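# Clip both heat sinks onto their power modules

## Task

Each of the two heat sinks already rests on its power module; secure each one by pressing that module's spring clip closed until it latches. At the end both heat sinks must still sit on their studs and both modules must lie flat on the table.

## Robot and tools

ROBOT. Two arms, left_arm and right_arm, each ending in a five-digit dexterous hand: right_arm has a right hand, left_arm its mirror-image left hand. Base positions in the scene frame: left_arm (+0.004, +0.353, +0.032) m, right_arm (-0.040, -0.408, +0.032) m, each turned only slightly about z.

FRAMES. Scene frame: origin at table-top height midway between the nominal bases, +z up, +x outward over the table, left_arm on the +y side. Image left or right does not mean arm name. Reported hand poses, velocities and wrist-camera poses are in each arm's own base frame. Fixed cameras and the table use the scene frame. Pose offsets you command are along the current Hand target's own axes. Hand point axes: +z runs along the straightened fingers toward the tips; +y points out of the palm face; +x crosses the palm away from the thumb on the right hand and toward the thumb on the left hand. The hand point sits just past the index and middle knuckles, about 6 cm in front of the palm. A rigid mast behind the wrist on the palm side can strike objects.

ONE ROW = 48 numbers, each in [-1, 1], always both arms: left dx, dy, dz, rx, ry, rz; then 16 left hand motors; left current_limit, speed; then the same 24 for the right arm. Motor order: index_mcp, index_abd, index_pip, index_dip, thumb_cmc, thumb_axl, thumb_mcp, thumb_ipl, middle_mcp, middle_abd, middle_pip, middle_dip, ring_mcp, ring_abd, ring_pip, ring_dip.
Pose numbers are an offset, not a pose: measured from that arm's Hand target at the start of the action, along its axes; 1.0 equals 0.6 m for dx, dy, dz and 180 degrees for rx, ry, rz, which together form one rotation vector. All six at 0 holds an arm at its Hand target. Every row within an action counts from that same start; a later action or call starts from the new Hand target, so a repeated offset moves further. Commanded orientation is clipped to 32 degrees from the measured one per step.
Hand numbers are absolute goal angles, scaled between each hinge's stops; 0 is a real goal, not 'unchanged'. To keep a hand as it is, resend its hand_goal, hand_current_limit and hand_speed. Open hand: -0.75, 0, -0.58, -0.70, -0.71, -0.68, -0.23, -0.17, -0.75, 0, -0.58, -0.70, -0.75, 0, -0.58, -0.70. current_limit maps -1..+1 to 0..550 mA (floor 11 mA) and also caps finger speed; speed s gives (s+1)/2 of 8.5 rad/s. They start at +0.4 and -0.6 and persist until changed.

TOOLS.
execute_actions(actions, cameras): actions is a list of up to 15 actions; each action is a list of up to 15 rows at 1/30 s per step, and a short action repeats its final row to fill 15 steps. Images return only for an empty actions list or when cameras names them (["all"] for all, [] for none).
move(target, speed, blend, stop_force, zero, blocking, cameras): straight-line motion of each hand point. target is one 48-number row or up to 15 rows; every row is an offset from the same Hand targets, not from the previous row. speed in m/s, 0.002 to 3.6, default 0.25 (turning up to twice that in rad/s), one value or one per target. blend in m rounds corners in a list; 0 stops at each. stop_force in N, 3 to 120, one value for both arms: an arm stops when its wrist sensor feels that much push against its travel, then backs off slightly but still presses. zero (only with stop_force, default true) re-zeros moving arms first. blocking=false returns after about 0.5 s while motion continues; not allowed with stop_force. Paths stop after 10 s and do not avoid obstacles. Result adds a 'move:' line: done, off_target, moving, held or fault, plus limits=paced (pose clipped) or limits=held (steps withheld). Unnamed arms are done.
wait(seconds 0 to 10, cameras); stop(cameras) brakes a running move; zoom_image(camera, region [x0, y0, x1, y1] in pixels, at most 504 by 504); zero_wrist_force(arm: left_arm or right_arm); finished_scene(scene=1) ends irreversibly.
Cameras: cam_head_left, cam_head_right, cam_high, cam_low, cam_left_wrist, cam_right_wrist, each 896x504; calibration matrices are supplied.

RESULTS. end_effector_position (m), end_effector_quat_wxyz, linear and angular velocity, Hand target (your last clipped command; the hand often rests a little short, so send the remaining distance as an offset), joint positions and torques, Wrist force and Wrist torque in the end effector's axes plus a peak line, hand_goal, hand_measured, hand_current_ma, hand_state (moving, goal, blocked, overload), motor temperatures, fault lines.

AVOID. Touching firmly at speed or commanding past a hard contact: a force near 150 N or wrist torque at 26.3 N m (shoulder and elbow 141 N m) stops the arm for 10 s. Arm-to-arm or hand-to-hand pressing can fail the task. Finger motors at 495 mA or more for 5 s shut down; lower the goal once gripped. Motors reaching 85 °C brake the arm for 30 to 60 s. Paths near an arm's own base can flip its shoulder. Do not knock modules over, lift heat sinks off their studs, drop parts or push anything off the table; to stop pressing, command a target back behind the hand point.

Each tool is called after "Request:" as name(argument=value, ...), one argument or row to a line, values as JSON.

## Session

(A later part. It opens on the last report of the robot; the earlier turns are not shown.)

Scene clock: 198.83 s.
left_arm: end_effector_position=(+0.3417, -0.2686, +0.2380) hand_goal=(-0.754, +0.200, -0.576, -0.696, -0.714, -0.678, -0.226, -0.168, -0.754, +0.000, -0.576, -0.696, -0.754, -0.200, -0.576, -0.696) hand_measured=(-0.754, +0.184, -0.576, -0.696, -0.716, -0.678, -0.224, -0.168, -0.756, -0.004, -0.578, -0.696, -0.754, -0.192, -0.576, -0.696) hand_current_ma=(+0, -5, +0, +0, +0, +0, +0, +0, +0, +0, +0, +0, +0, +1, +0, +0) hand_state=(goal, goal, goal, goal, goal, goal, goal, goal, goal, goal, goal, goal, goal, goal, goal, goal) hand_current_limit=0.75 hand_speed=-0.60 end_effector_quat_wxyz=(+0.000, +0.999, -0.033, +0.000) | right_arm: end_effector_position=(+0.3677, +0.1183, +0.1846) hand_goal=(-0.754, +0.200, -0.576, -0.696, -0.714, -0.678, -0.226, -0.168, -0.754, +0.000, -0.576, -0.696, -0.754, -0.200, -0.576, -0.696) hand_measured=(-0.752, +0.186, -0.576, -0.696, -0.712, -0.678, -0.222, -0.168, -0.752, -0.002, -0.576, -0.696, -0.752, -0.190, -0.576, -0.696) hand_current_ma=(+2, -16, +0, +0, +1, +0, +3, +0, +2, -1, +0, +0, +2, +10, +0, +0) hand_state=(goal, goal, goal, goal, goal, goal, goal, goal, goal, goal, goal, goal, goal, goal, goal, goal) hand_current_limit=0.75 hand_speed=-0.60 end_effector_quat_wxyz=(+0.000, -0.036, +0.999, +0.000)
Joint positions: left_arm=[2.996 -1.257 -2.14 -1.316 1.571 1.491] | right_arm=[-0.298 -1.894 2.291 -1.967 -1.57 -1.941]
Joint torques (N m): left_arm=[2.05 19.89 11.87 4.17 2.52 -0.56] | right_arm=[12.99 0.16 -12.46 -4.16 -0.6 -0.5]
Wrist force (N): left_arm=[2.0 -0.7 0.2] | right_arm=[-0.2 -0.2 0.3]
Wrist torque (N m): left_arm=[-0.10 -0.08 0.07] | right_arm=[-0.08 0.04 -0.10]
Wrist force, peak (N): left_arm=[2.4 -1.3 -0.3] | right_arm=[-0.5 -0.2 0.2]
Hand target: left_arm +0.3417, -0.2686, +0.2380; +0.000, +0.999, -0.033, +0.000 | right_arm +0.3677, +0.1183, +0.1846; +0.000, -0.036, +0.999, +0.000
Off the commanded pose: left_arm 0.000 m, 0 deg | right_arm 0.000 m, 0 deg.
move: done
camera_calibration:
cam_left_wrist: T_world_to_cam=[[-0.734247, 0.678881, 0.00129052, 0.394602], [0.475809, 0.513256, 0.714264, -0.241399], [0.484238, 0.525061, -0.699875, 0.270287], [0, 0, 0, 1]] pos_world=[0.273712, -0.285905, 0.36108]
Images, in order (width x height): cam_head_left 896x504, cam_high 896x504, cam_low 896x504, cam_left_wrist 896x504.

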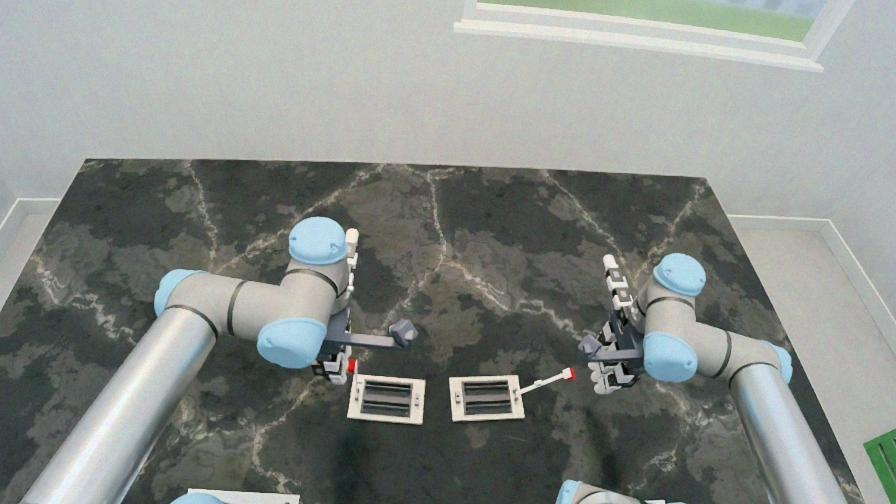

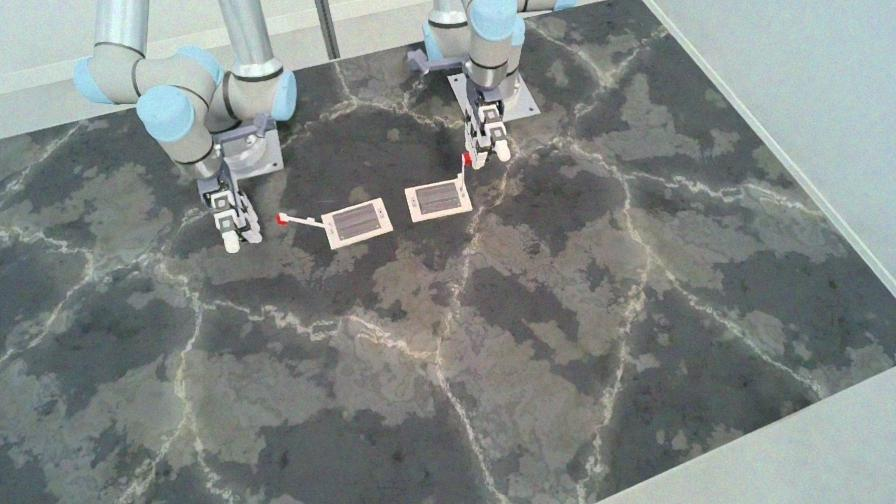

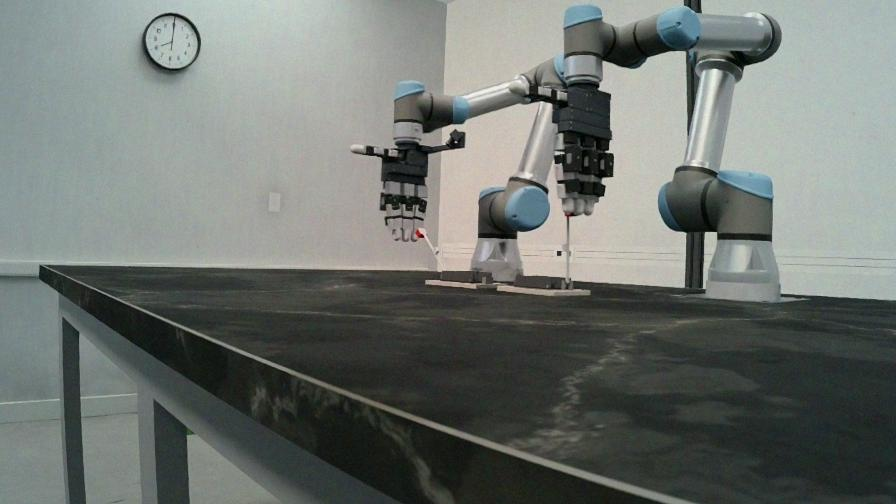

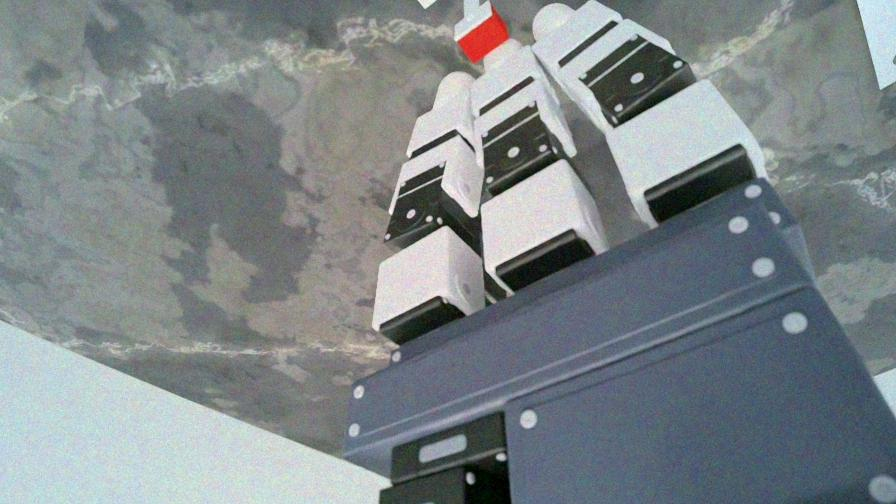

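Request:
move(
  target=[
    [0.005,0.0605,0,0,0,0,-0.754,0.2,-0.576,-0.696,-0.714,-0.678,-0.226,-0.168,-0.754,0,-0.576,-0.696,-0.754,-0.2,-0.576,-0.696,0.75,-0.6,0,0,0,0,0,0,-0.754,0.2,-0.576,-0.696,-0.714,-0.678,-0.226,-0.168,-0.754,0,-0.576,-0.696,-0.754,-0.2,-0.576,-0.696,0.75,-0.6],
    [0.0067,0.119,0.0158,0,0,0,-0.754,0.2,-0.576,-0.696,-0.714,-0.678,-0.226,-0.168,-0.754,0,-0.576,-0.696,-0.754,-0.2,-0.576,-0.696,0.75,-0.6,0,0,0,0,0,0,-0.754,0.2,-0.576,-0.696,-0.714,-0.678,-0.226,-0.168,-0.754,0,-0.576,-0.696,-0.754,-0.2,-0.576,-0.696,0.75,-0.6],
    [0.0067,0.1715,0.0462,0,0,0,-0.754,0.2,-0.576,-0.696,-0.714,-0.678,-0.226,-0.168,-0.754,0,-0.576,-0.696,-0.754,-0.2,-0.576,-0.696,0.75,-0.6,0,0,0,0,0,0,-0.754,0.2,-0.576,-0.696,-0.714,-0.678,-0.226,-0.168,-0.754,0,-0.576,-0.696,-0.754,-0.2,-0.576,-0.696,0.75,-0.6],
  ],
  speed=0.08,
  blend=0.005,
  stop_force=25,
  cameras=["cam_head_left","cam_high","cam_low","cam_left_wrist"],
)

Request:
zoom_image(
  camera="cam_low",
  region=[450, 160, 650, 310],
)

Request:
zoom_image(
  camera="cam_head_left",
  region=[280, 310, 480, 440],
)

Scene clock: 211.80 s.
left_arm: end_effector_position=(+0.3390, -0.3716, +0.2102) hand_goal=(-0.754, +0.200, -0.576, -0.696, -0.714, -0.678, -0.226, -0.168, -0.754, +0.000, -0.576, -0.696, -0.754, -0.200, -0.576, -0.696) hand_measured=(-0.754, +0.184, -0.576, -0.696, -0.716, -0.678, -0.224, -0.168, -0.756, -0.004, -0.578, -0.696, -0.754, -0.192, -0.576, -0.696) hand_current_ma=(+0, -5, +0, +0, +0, +0, +0, +0, +0, +0, +0, +0, +0, +1, +0, +0) hand_state=(goal, goal, goal, goal, goal, goal, goal, goal, goal, goal, goal, goal, goal, goal, goal, goal) hand_current_limit=0.75 hand_speed=-0.60 end_effector_quat_wxyz=(+0.000, +0.999, -0.033, +0.000) | right_arm: end_effector_position=(+0.3677, +0.1183, +0.1846) hand_goal=(-0.754, +0.200, -0.576, -0.696, -0.714, -0.678, -0.226, -0.168, -0.754, +0.000, -0.576, -0.696, -0.754, -0.200, -0.576, -0.696) hand_measured=(-0.752, +0.186, -0.576, -0.696, -0.712, -0.678, -0.222, -0.168, -0.752, -0.002, -0.576, -0.696, -0.752, -0.190, -0.576, -0.696) hand_current_ma=(+2, -16, +0, +0, +1, +0, +3, +0, +2, -1, +0, +0, +2, +10, +0, +0) hand_state=(goal, goal, goal, goal, goal, goal, goal, goal, goal, goal, goal, goal, goal, goal, goal, goal) hand_current_limit=0.75 hand_speed=-0.60 end_effector_quat_wxyz=(+0.000, -0.036, +0.999, +0.000)
Joint positions: left_arm=[2.732 -1.44 -2.077 -1.196 1.571 1.227] | right_arm=[-0.298 -1.894 2.291 -1.967 -1.57 -1.941]
Joint torques (N m): left_arm=[8.32 24.22 12.23 3.51 2.3 1.46] | right_arm=[12.22 0.03 -13.8 -4.24 -0.48 -0.68]
Wrist force (N): left_arm=[2.2 -1.0 -0.1] | right_arm=[-0.1 -0.3 0.0]
Wrist torque (N m): left_arm=[-0.15 -0.14 0.09] | right_arm=[-0.07 0.03 -0.10]
Wrist force, peak (N): left_arm=[2.2 -1.8 0.0] | right_arm=[-0.2 -0.5 -0.3]
Hand target: left_arm +0.3390, -0.3715, +0.2102; +0.000, +0.999, -0.033, +0.000 | right_arm +0.3677, +0.1183, +0.1846; +0.000, -0.036, +0.999, +0.000
Off the commanded pose: left_arm 0.000 m, 0 deg | right_arm 0.000 m, 0 deg.
move: done
camera_calibration:
cam_left_wrist: T_world_to_cam=[[-0.734247, 0.678881, 0.00129052, 0.462512], [0.475809, 0.513256, 0.714264, -0.167515], [0.484238, 0.525061, -0.699875, 0.306237], [0, 0, 0, 1]] pos_world=[0.271012, -0.388805, 0.33338]
Images, in order (width x height): cam_head_left 896x504, cam_high 896x504, cam_low 896x504, cam_left_wrist 896x504.

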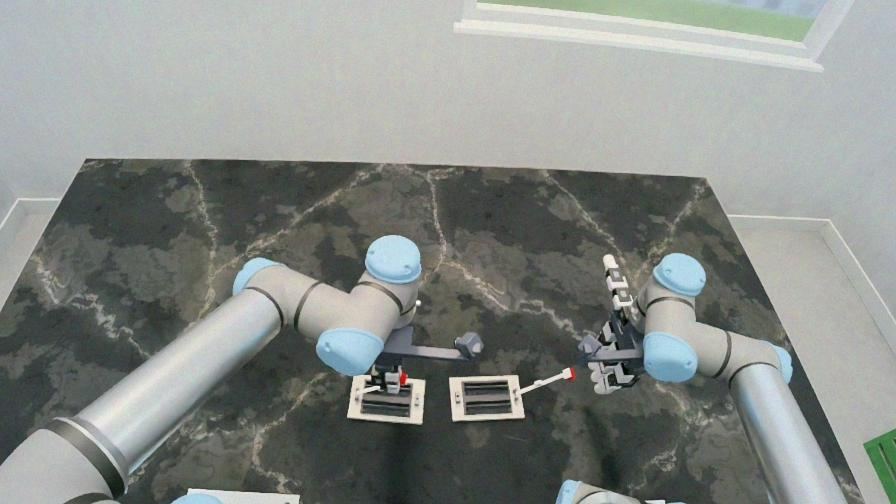

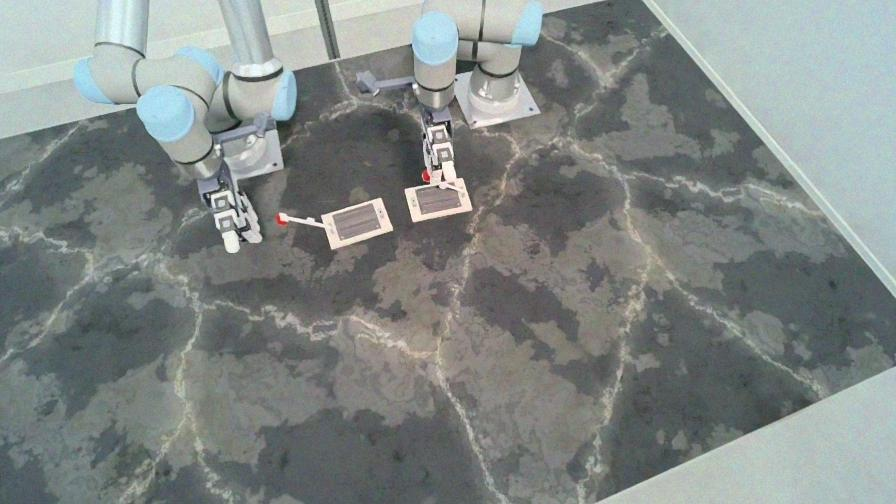

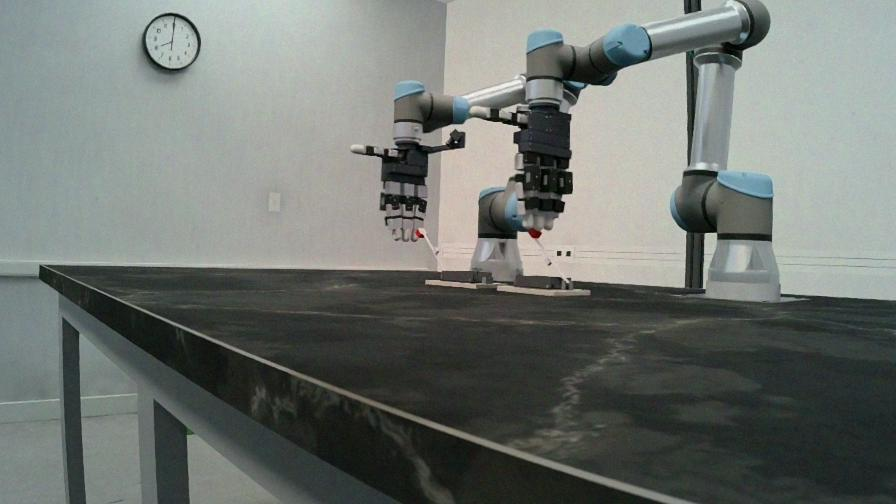

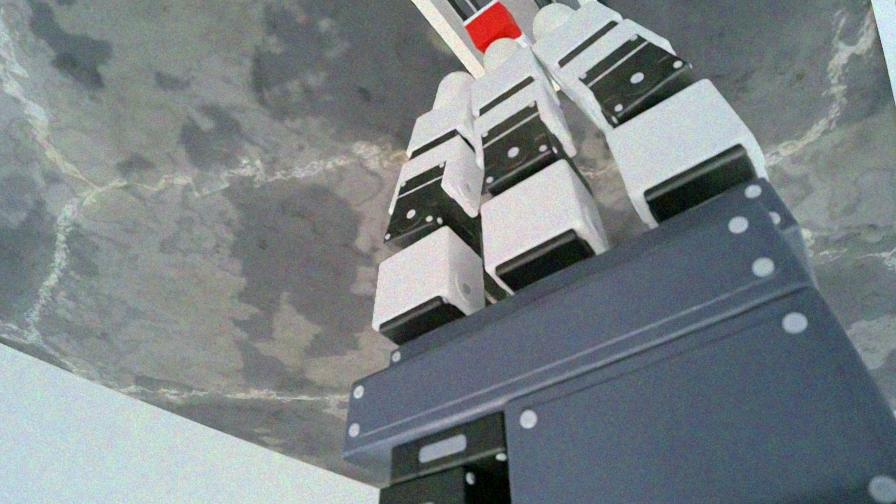

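Scaled by 2.520.

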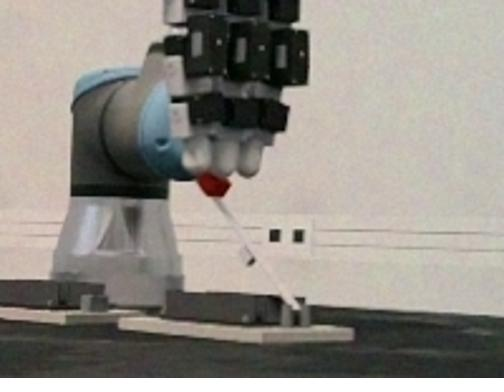

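Scaled by 2.520.

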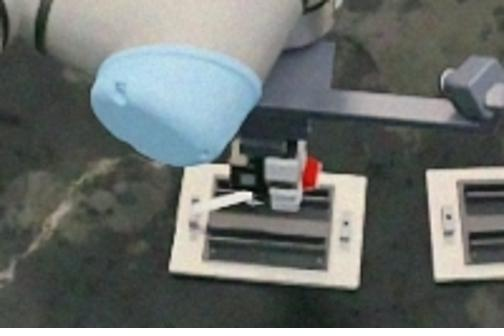

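Request:
move(
  target=[
    [0,0.045,0.0428,0,0,0,-0.754,0.2,-0.576,-0.696,-0.714,-0.678,-0.226,-0.168,-0.754,0,-0.576,-0.696,-0.754,-0.2,-0.576,-0.696,0.75,-0.6,0,0,0,0,0,0,-0.754,0.2,-0.576,-0.696,-0.714,-0.678,-0.226,-0.168,-0.754,0,-0.576,-0.696,-0.754,-0.2,-0.576,-0.696,0.75,-0.6],
    [0,0.067,0.077,0,0,0,-0.754,0.2,-0.576,-0.696,-0.714,-0.678,-0.226,-0.168,-0.754,0,-0.576,-0.696,-0.754,-0.2,-0.576,-0.696,0.75,-0.6,0,0,0,0,0,0,-0.754,0.2,-0.576,-0.696,-0.714,-0.678,-0.226,-0.168,-0.754,0,-0.576,-0.696,-0.754,-0.2,-0.576,-0.696,0.75,-0.6],
    [0,0.0838,0.1143,0,0,0,-0.754,0.2,-0.576,-0.696,-0.714,-0.678,-0.226,-0.168,-0.754,0,-0.576,-0.696,-0.754,-0.2,-0.576,-0.696,0.75,-0.6,0,0,0,0,0,0,-0.754,0.2,-0.576,-0.696,-0.714,-0.678,-0.226,-0.168,-0.754,0,-0.576,-0.696,-0.754,-0.2,-0.576,-0.696,0.75,-0.6],
  ],
  speed=0.06,
  blend=0.005,
  stop_force=20,
  cameras=["cam_head_left","cam_head_right","cam_high","cam_low","cam_left_wrist"],
)

Request:
zoom_image(
  camera="cam_low",
  region=[450, 180, 620, 310],
)

Request:
zoom_image(
  camera="cam_head_left",
  region=[280, 310, 480, 440],
)

Scene clock: 226.30 s.
left_arm: end_effector_position=(+0.3356, -0.4217, +0.1416) hand_goal=(-0.754, +0.200, -0.576, -0.696, -0.714, -0.678, -0.226, -0.168, -0.754, +0.000, -0.576, -0.696, -0.754, -0.200, -0.576, -0.696) hand_measured=(-0.754, +0.184, -0.576, -0.696, -0.716, -0.678, -0.224, -0.168, -0.756, -0.004, -0.578, -0.696, -0.754, -0.192, -0.576, -0.696) hand_current_ma=(+0, -5, +0, +0, +0, +0, +0, +0, +0, +0, +0, +0, +0, +1, +0, +0) hand_state=(goal, goal, goal, goal, goal, goal, goal, goal, goal, goal, goal, goal, goal, goal, goal, goal) hand_current_limit=0.75 hand_speed=-0.60 end_effector_quat_wxyz=(+0.000, +0.999, -0.033, +0.000) | right_arm: end_effector_position=(+0.3677, +0.1183, +0.1846) hand_goal=(-0.754, +0.200, -0.576, -0.696, -0.714, -0.678, -0.226, -0.168, -0.754, +0.000, -0.576, -0.696, -0.754, -0.200, -0.576, -0.696) hand_measured=(-0.752, +0.186, -0.576, -0.696, -0.712, -0.678, -0.222, -0.168, -0.752, -0.002, -0.576, -0.696, -0.752, -0.190, -0.576, -0.696) hand_current_ma=(+2, -16, +0, +0, +1, +0, +3, +0, +2, -1, +0, +0, +2, +10, +0, +0) hand_state=(goal, goal, goal, goal, goal, goal, goal, goal, goal, goal, goal, goal, goal, goal, goal, goal) hand_current_limit=0.75 hand_speed=-0.60 end_effector_quat_wxyz=(+0.000, -0.036, +0.999, +0.000)
Joint positions: left_arm=[2.623 -1.608 -2.116 -0.989 1.571 1.118] | right_arm=[-0.298 -1.894 2.291 -1.967 -1.57 -1.941]
Joint torques (N m): left_arm=[10.61 32.44 34.44 4.17 -1.03 2.77] | right_arm=[13.42 -0.01 -13.66 -4.03 -0.32 -0.55]
Wrist force (N): left_arm=[2.5 -0.7 -0.2] | right_arm=[-0.2 -0.2 -0.1]
Wrist torque (N m): left_arm=[-0.09 -0.16 0.21] | right_arm=[-0.05 0.05 -0.10]
Wrist force, peak (N): left_arm=[2.3 -1.5 -0.9] | right_arm=[-0.2 -0.5 0.0]
Hand target: left_arm +0.3356, -0.4217, +0.1416; +0.000, +0.999, -0.033, +0.000 | right_arm +0.3677, +0.1183, +0.1846; +0.000, -0.036, +0.999, +0.000
Off the commanded pose: left_arm 0.000 m, 0 deg | right_arm 0.000 m, 0 deg.
move: done
camera_calibration:
cam_left_wrist: T_world_to_cam=[[-0.734283, 0.678842, 0.00134225, 0.494163], [0.475832, 0.513282, 0.714231, -0.0911193], [0.484161, 0.525087, -0.699909, 0.286271], [0, 0, 0, 1]] pos_world=[0.267612, -0.439006, 0.264781]
Images, in order (width x height): cam_head_left 896x504, cam_head_right 896x504, cam_high 896x504, cam_low 896x504, cam_left_wrist 896x504.

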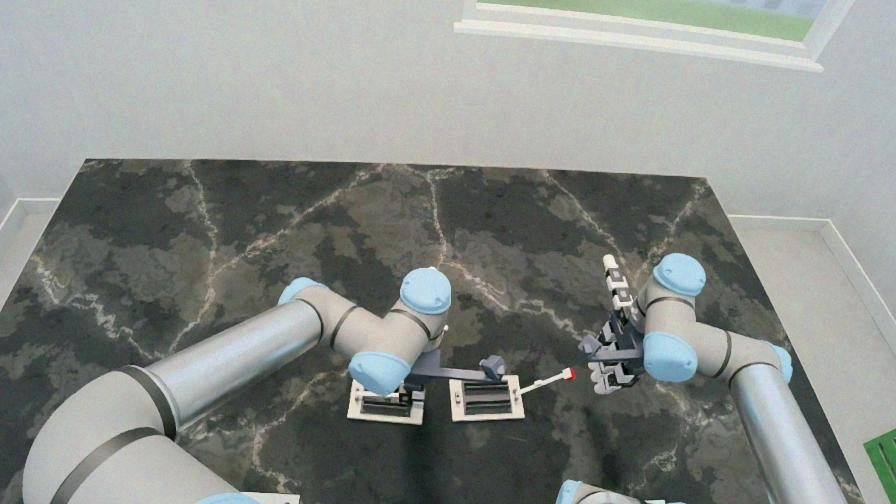

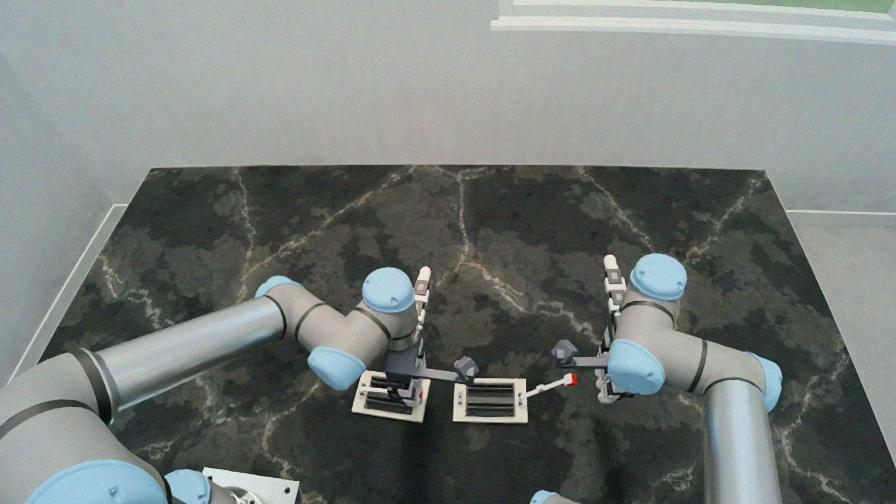

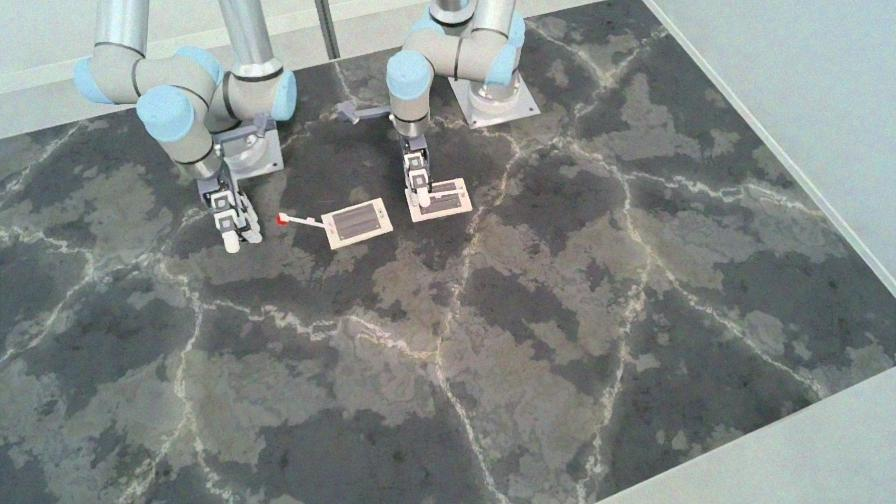

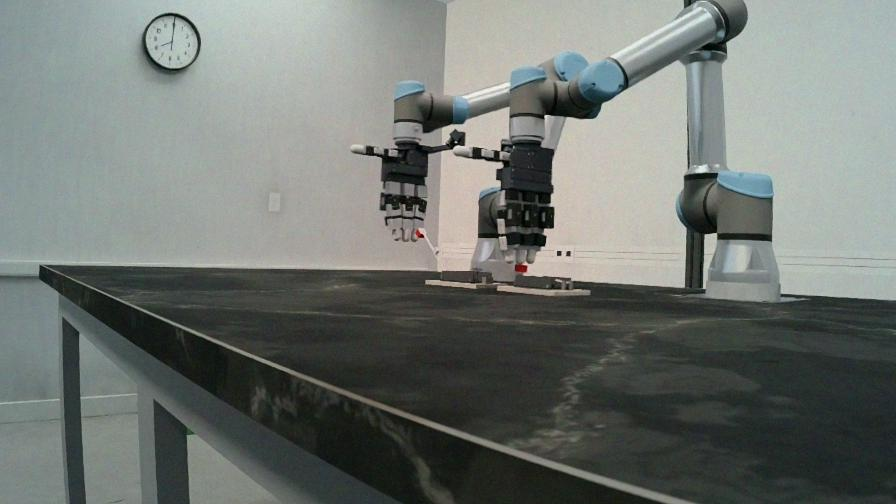

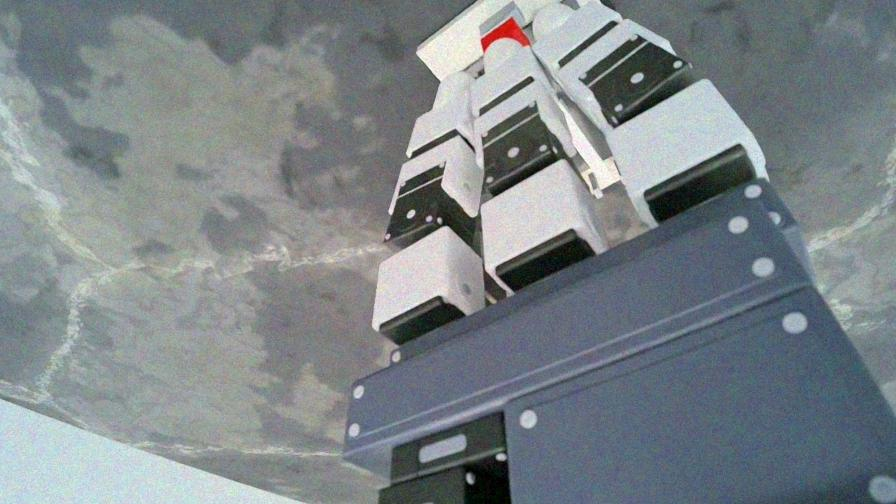

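Scaled by 2.965.

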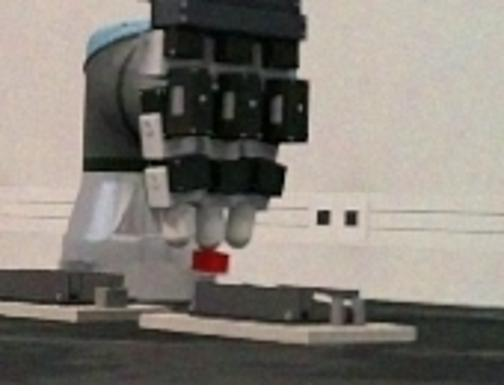

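Scaled by 2.520.

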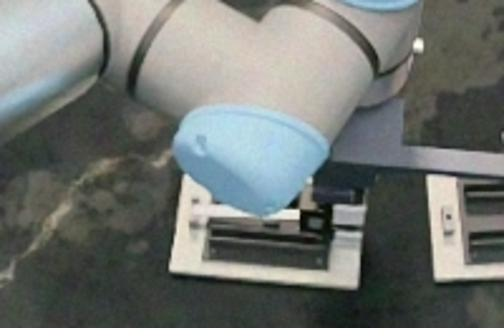

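Request:
move(
  target=[0,0.006,0.0333,0,0,0,-0.754,0.2,-0.576,-0.696,-0.714,-0.678,-0.226,-0.168,-0.754,0,-0.576,-0.696,-0.754,-0.2,-0.576,-0.696,0.75,-0.6,0,0,0,0,0,0,-0.754,0.2,-0.576,-0.696,-0.714,-0.678,-0.226,-0.168,-0.754,0,-0.576,-0.696,-0.754,-0.2,-0.576,-0.696,0.75,-0.6],
  speed=0.012,
  stop_force=30,
  cameras=["cam_head_left","cam_low","cam_left_wrist"],
)

Request:
zoom_image(
  camera="cam_low",
  region=[450, 180, 620, 310],
)

Request:
zoom_image(
  camera="cam_left_wrist",
  region=[400, 0, 680, 160],
)

Scene clock: 236.47 s.
left_arm: end_effector_position=(+0.3355, -0.4247, +0.1250) hand_goal=(-0.754, +0.200, -0.576, -0.696, -0.714, -0.678, -0.226, -0.168, -0.754, +0.000, -0.576, -0.696, -0.754, -0.200, -0.576, -0.696) hand_measured=(-0.754, +0.190, -0.576, -0.696, -0.716, -0.678, -0.224, -0.168, -0.760, +0.000, -0.580, -0.696, -0.754, -0.188, -0.576, -0.696) hand_current_ma=(+0, -3, +0, +0, +0, +0, +0, +0, -1, +0, -1, +0, +0, +3, +0, +0) hand_state=(goal, goal, goal, goal, goal, goal, goal, goal, goal, goal, goal, goal, goal, goal, goal, goal) hand_current_limit=0.75 hand_speed=-0.60 end_effector_quat_wxyz=(+0.000, +0.999, -0.033, +0.000) | right_arm: end_effector_position=(+0.3677, +0.1183, +0.1846) hand_goal=(-0.754, +0.200, -0.576, -0.696, -0.714, -0.678, -0.226, -0.168, -0.754, +0.000, -0.576, -0.696, -0.754, -0.200, -0.576, -0.696) hand_measured=(-0.752, +0.186, -0.576, -0.696, -0.712, -0.678, -0.222, -0.168, -0.752, -0.002, -0.576, -0.696, -0.752, -0.190, -0.576, -0.696) hand_current_ma=(+2, -16, +0, +0, +1, +0, +3, +0, +2, -1, +0, +0, +2, +10, +0, +0) hand_state=(goal, goal, goal, goal, goal, goal, goal, goal, goal, goal, goal, goal, goal, goal, goal, goal) hand_current_limit=0.75 hand_speed=-0.60 end_effector_quat_wxyz=(+0.000, -0.036, +0.999, +0.000)
Joint positions: left_arm=[2.617 -1.639 -2.134 -0.939 1.571 1.112] | right_arm=[-0.298 -1.894 2.291 -1.967 -1.57 -1.941]
Joint torques (N m): left_arm=[8.95 20 19.97 0.7 0.57 2.72] | right_arm=[12.4 -1.18 -13.91 -4.15 -0.12 -0.57]
Wrist force (N): left_arm=[2.5 -0.7 -30.2] | right_arm=[-0.2 -0.2 -0.2]
Wrist torque (N m): left_arm=[2.27 -0.84 0.28] | right_arm=[-0.05 0.05 -0.10]
Wrist force, peak (N): left_arm=[1.8 -1.2 -38.7] | right_arm=[-0.4 -0.2 0.2]
Hand target: left_arm +0.3355, -0.4247, +0.1250; +0.000, +0.999, -0.033, +0.000 (not the last commanded pose) | right_arm +0.3677, +0.1183, +0.1846; +0.000, -0.036, +0.999, +0.000
Off the commanded pose: left_arm 0.003 m, 0 deg | right_arm 0.000 m, 0 deg.
move: contact (left_arm)
camera_calibration:
cam_left_wrist: T_world_to_cam=[[-0.734247, 0.678881, 0.00129052, 0.496096], [0.475809, 0.513256, 0.714264, -0.0775701], [0.484238, 0.525061, -0.699875, 0.276214], [0, 0, 0, 1]] pos_world=[0.267412, -0.442005, 0.24808]
Images, in order (width x height): cam_head_left 896x504, cam_low 896x504, cam_left_wrist 896x504.

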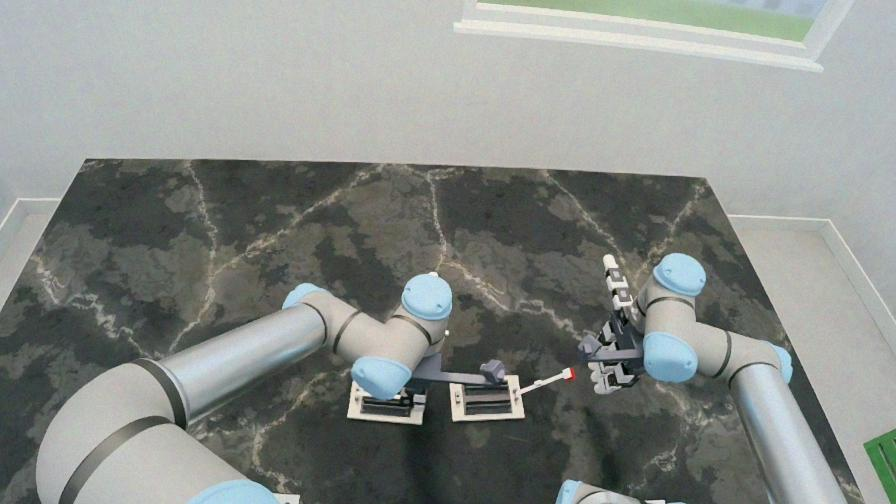

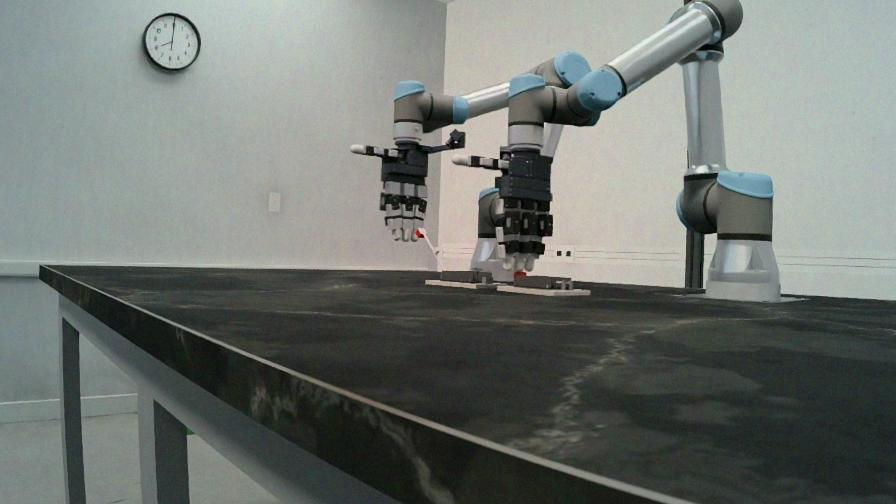

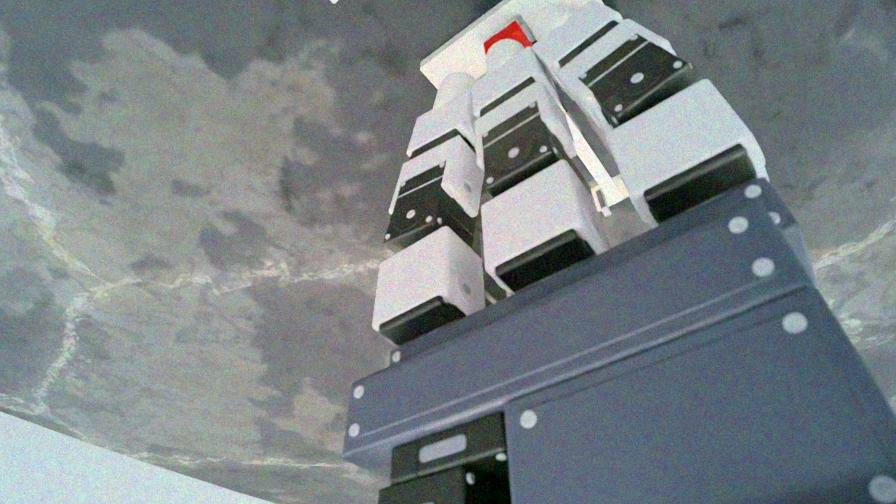

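Scaled by 2.965.

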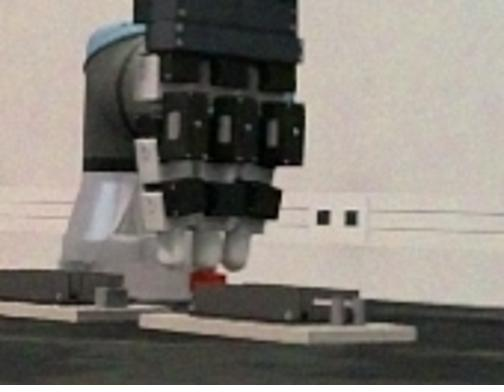

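Scaled by 1.800.

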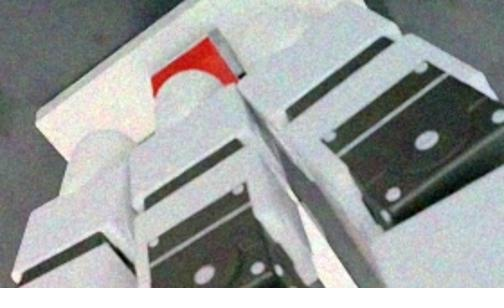

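Request:
move(
  target=[0,0,0.02,0,0,0,-0.754,0.2,-0.576,-0.696,-0.714,-0.678,-0.226,-0.168,-0.754,0,-0.576,-0.696,-0.754,-0.2,-0.576,-0.696,0.75,-0.6,0,0,0,0,0,0,-0.754,0.2,-0.576,-0.696,-0.714,-0.678,-0.226,-0.168,-0.754,0,-0.576,-0.696,-0.754,-0.2,-0.576,-0.696,0.75,-0.6],
  speed=0.008,
  stop_force=55,
  zero=false,
  cameras=["cam_head_left","cam_low","cam_left_wrist"],
)

Request:
zoom_image(
  camera="cam_low",
  region=[450, 180, 620, 310],
)

Request:
zoom_image(
  camera="cam_left_wrist",
  region=[400, 0, 680, 160],
)

Scene clock: 246.67 s.
left_arm: end_effector_position=(+0.3357, -0.4248, +0.1240) hand_goal=(-0.754, +0.200, -0.576, -0.696, -0.714, -0.678, -0.226, -0.168, -0.754, +0.000, -0.576, -0.696, -0.754, -0.200, -0.576, -0.696) hand_measured=(-0.754, +0.194, -0.576, -0.696, -0.716, -0.678, -0.224, -0.168, -0.760, +0.006, -0.582, -0.696, -0.754, -0.184, -0.576, -0.696) hand_current_ma=(+0, -1, +0, +0, +0, +0, +0, +0, -1, +1, -1, +0, +0, +6, +0, +0) hand_state=(goal, goal, goal, goal, goal, goal, goal, goal, goal, goal, goal, goal, goal, goal, goal, goal) hand_current_limit=0.75 hand_speed=-0.60 end_effector_quat_wxyz=(+0.000, +0.999, -0.033, +0.000) | right_arm: end_effector_position=(+0.3677, +0.1183, +0.1846) hand_goal=(-0.754, +0.200, -0.576, -0.696, -0.714, -0.678, -0.226, -0.168, -0.754, +0.000, -0.576, -0.696, -0.754, -0.200, -0.576, -0.696) hand_measured=(-0.752, +0.186, -0.576, -0.696, -0.712, -0.678, -0.222, -0.168, -0.752, -0.002, -0.576, -0.696, -0.752, -0.190, -0.576, -0.696) hand_current_ma=(+2, -16, +0, +0, +1, +0, +3, +0, +2, -1, +0, +0, +2, +10, +0, +0) hand_state=(goal, goal, goal, goal, goal, goal, goal, goal, goal, goal, goal, goal, goal, goal, goal, goal) hand_current_limit=0.75 hand_speed=-0.60 end_effector_quat_wxyz=(+0.000, -0.036, +0.999, +0.000)
Joint positions: left_arm=[2.617 -1.641 -2.136 -0.935 1.571 1.112] | right_arm=[-0.298 -1.894 2.291 -1.967 -1.57 -1.941]
Joint torques (N m): left_arm=[9.17 7.24 9.62 -4.03 0.78 2.59] | right_arm=[12.21 -1.38 -13.86 -4.15 -0.25 -0.68]
Wrist force (N): left_arm=[2.1 -1.1 -56.2] | right_arm=[-0.3 -0.2 -0.2]
Wrist torque (N m): left_arm=[4.31 -1.50 0.25] | right_arm=[-0.05 0.06 -0.11]
Wrist force, peak (N): left_arm=[1.6 -1.1 -64.5] | right_arm=[-0.4 -0.4 0.0]
Hand target: left_arm +0.3357, -0.4248, +0.1240; +0.000, +0.999, -0.033, +0.000 (not the last commanded pose) | right_arm +0.3677, +0.1183, +0.1846; +0.000, -0.036, +0.999, +0.000
Off the commanded pose: left_arm 0.011 m, 0 deg | right_arm 0.000 m, 0 deg.
move: contact (left_arm)
camera_calibration:
cam_left_wrist: T_world_to_cam=[[-0.734282, 0.678845, 0.000429956, 0.496376], [0.475251, 0.513609, 0.714382, -0.0766249], [0.484734, 0.524762, -0.699755, 0.275169], [0, 0, 0, 1]] pos_world=[0.267512, -0.442006, 0.247077]
Images, in order (width x height): cam_head_left 896x504, cam_low 896x504, cam_left_wrist 896x504.

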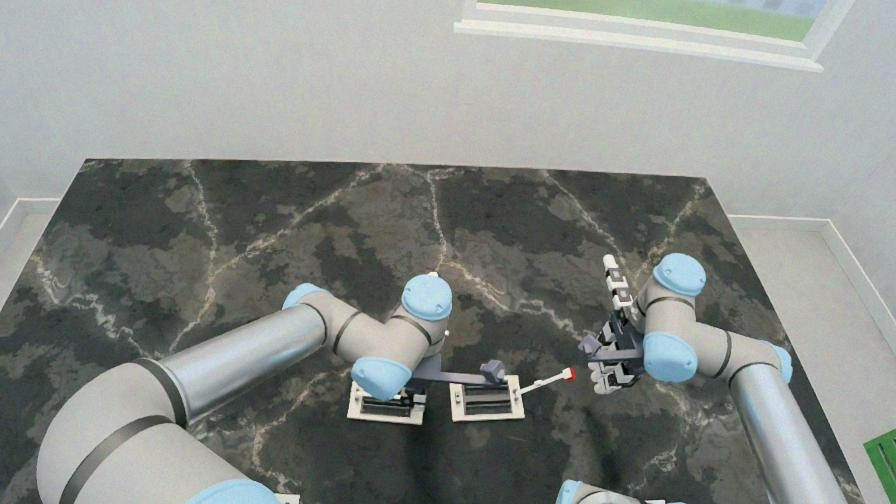

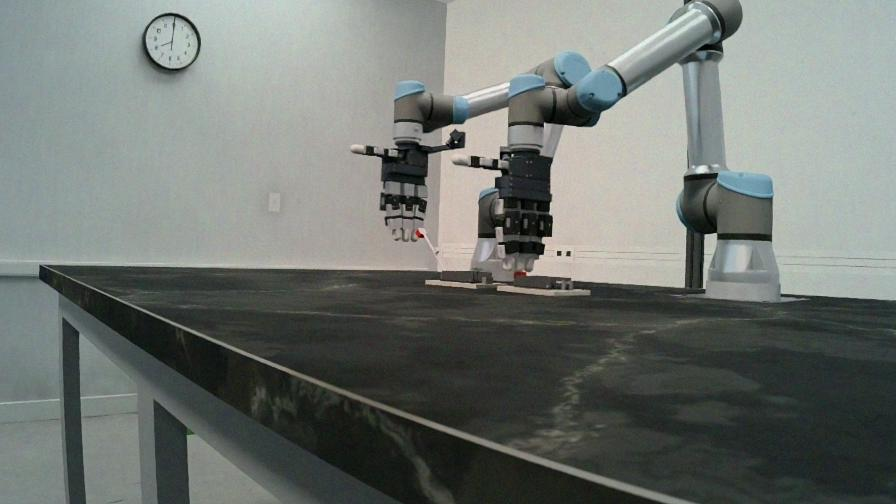

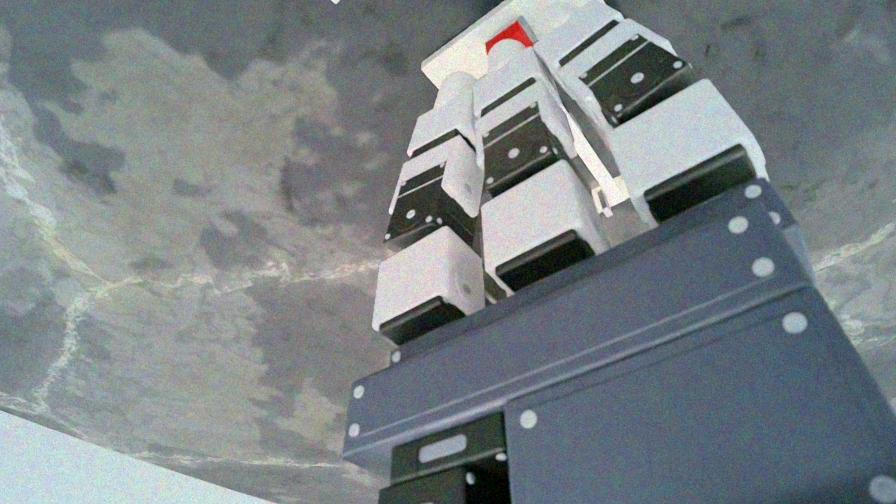

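Scaled by 2.965.

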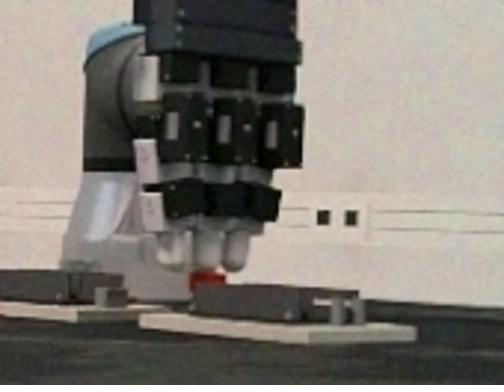

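Scaled by 1.800.

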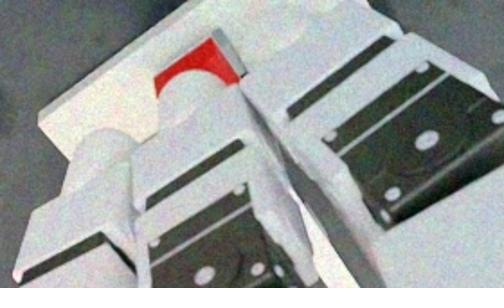

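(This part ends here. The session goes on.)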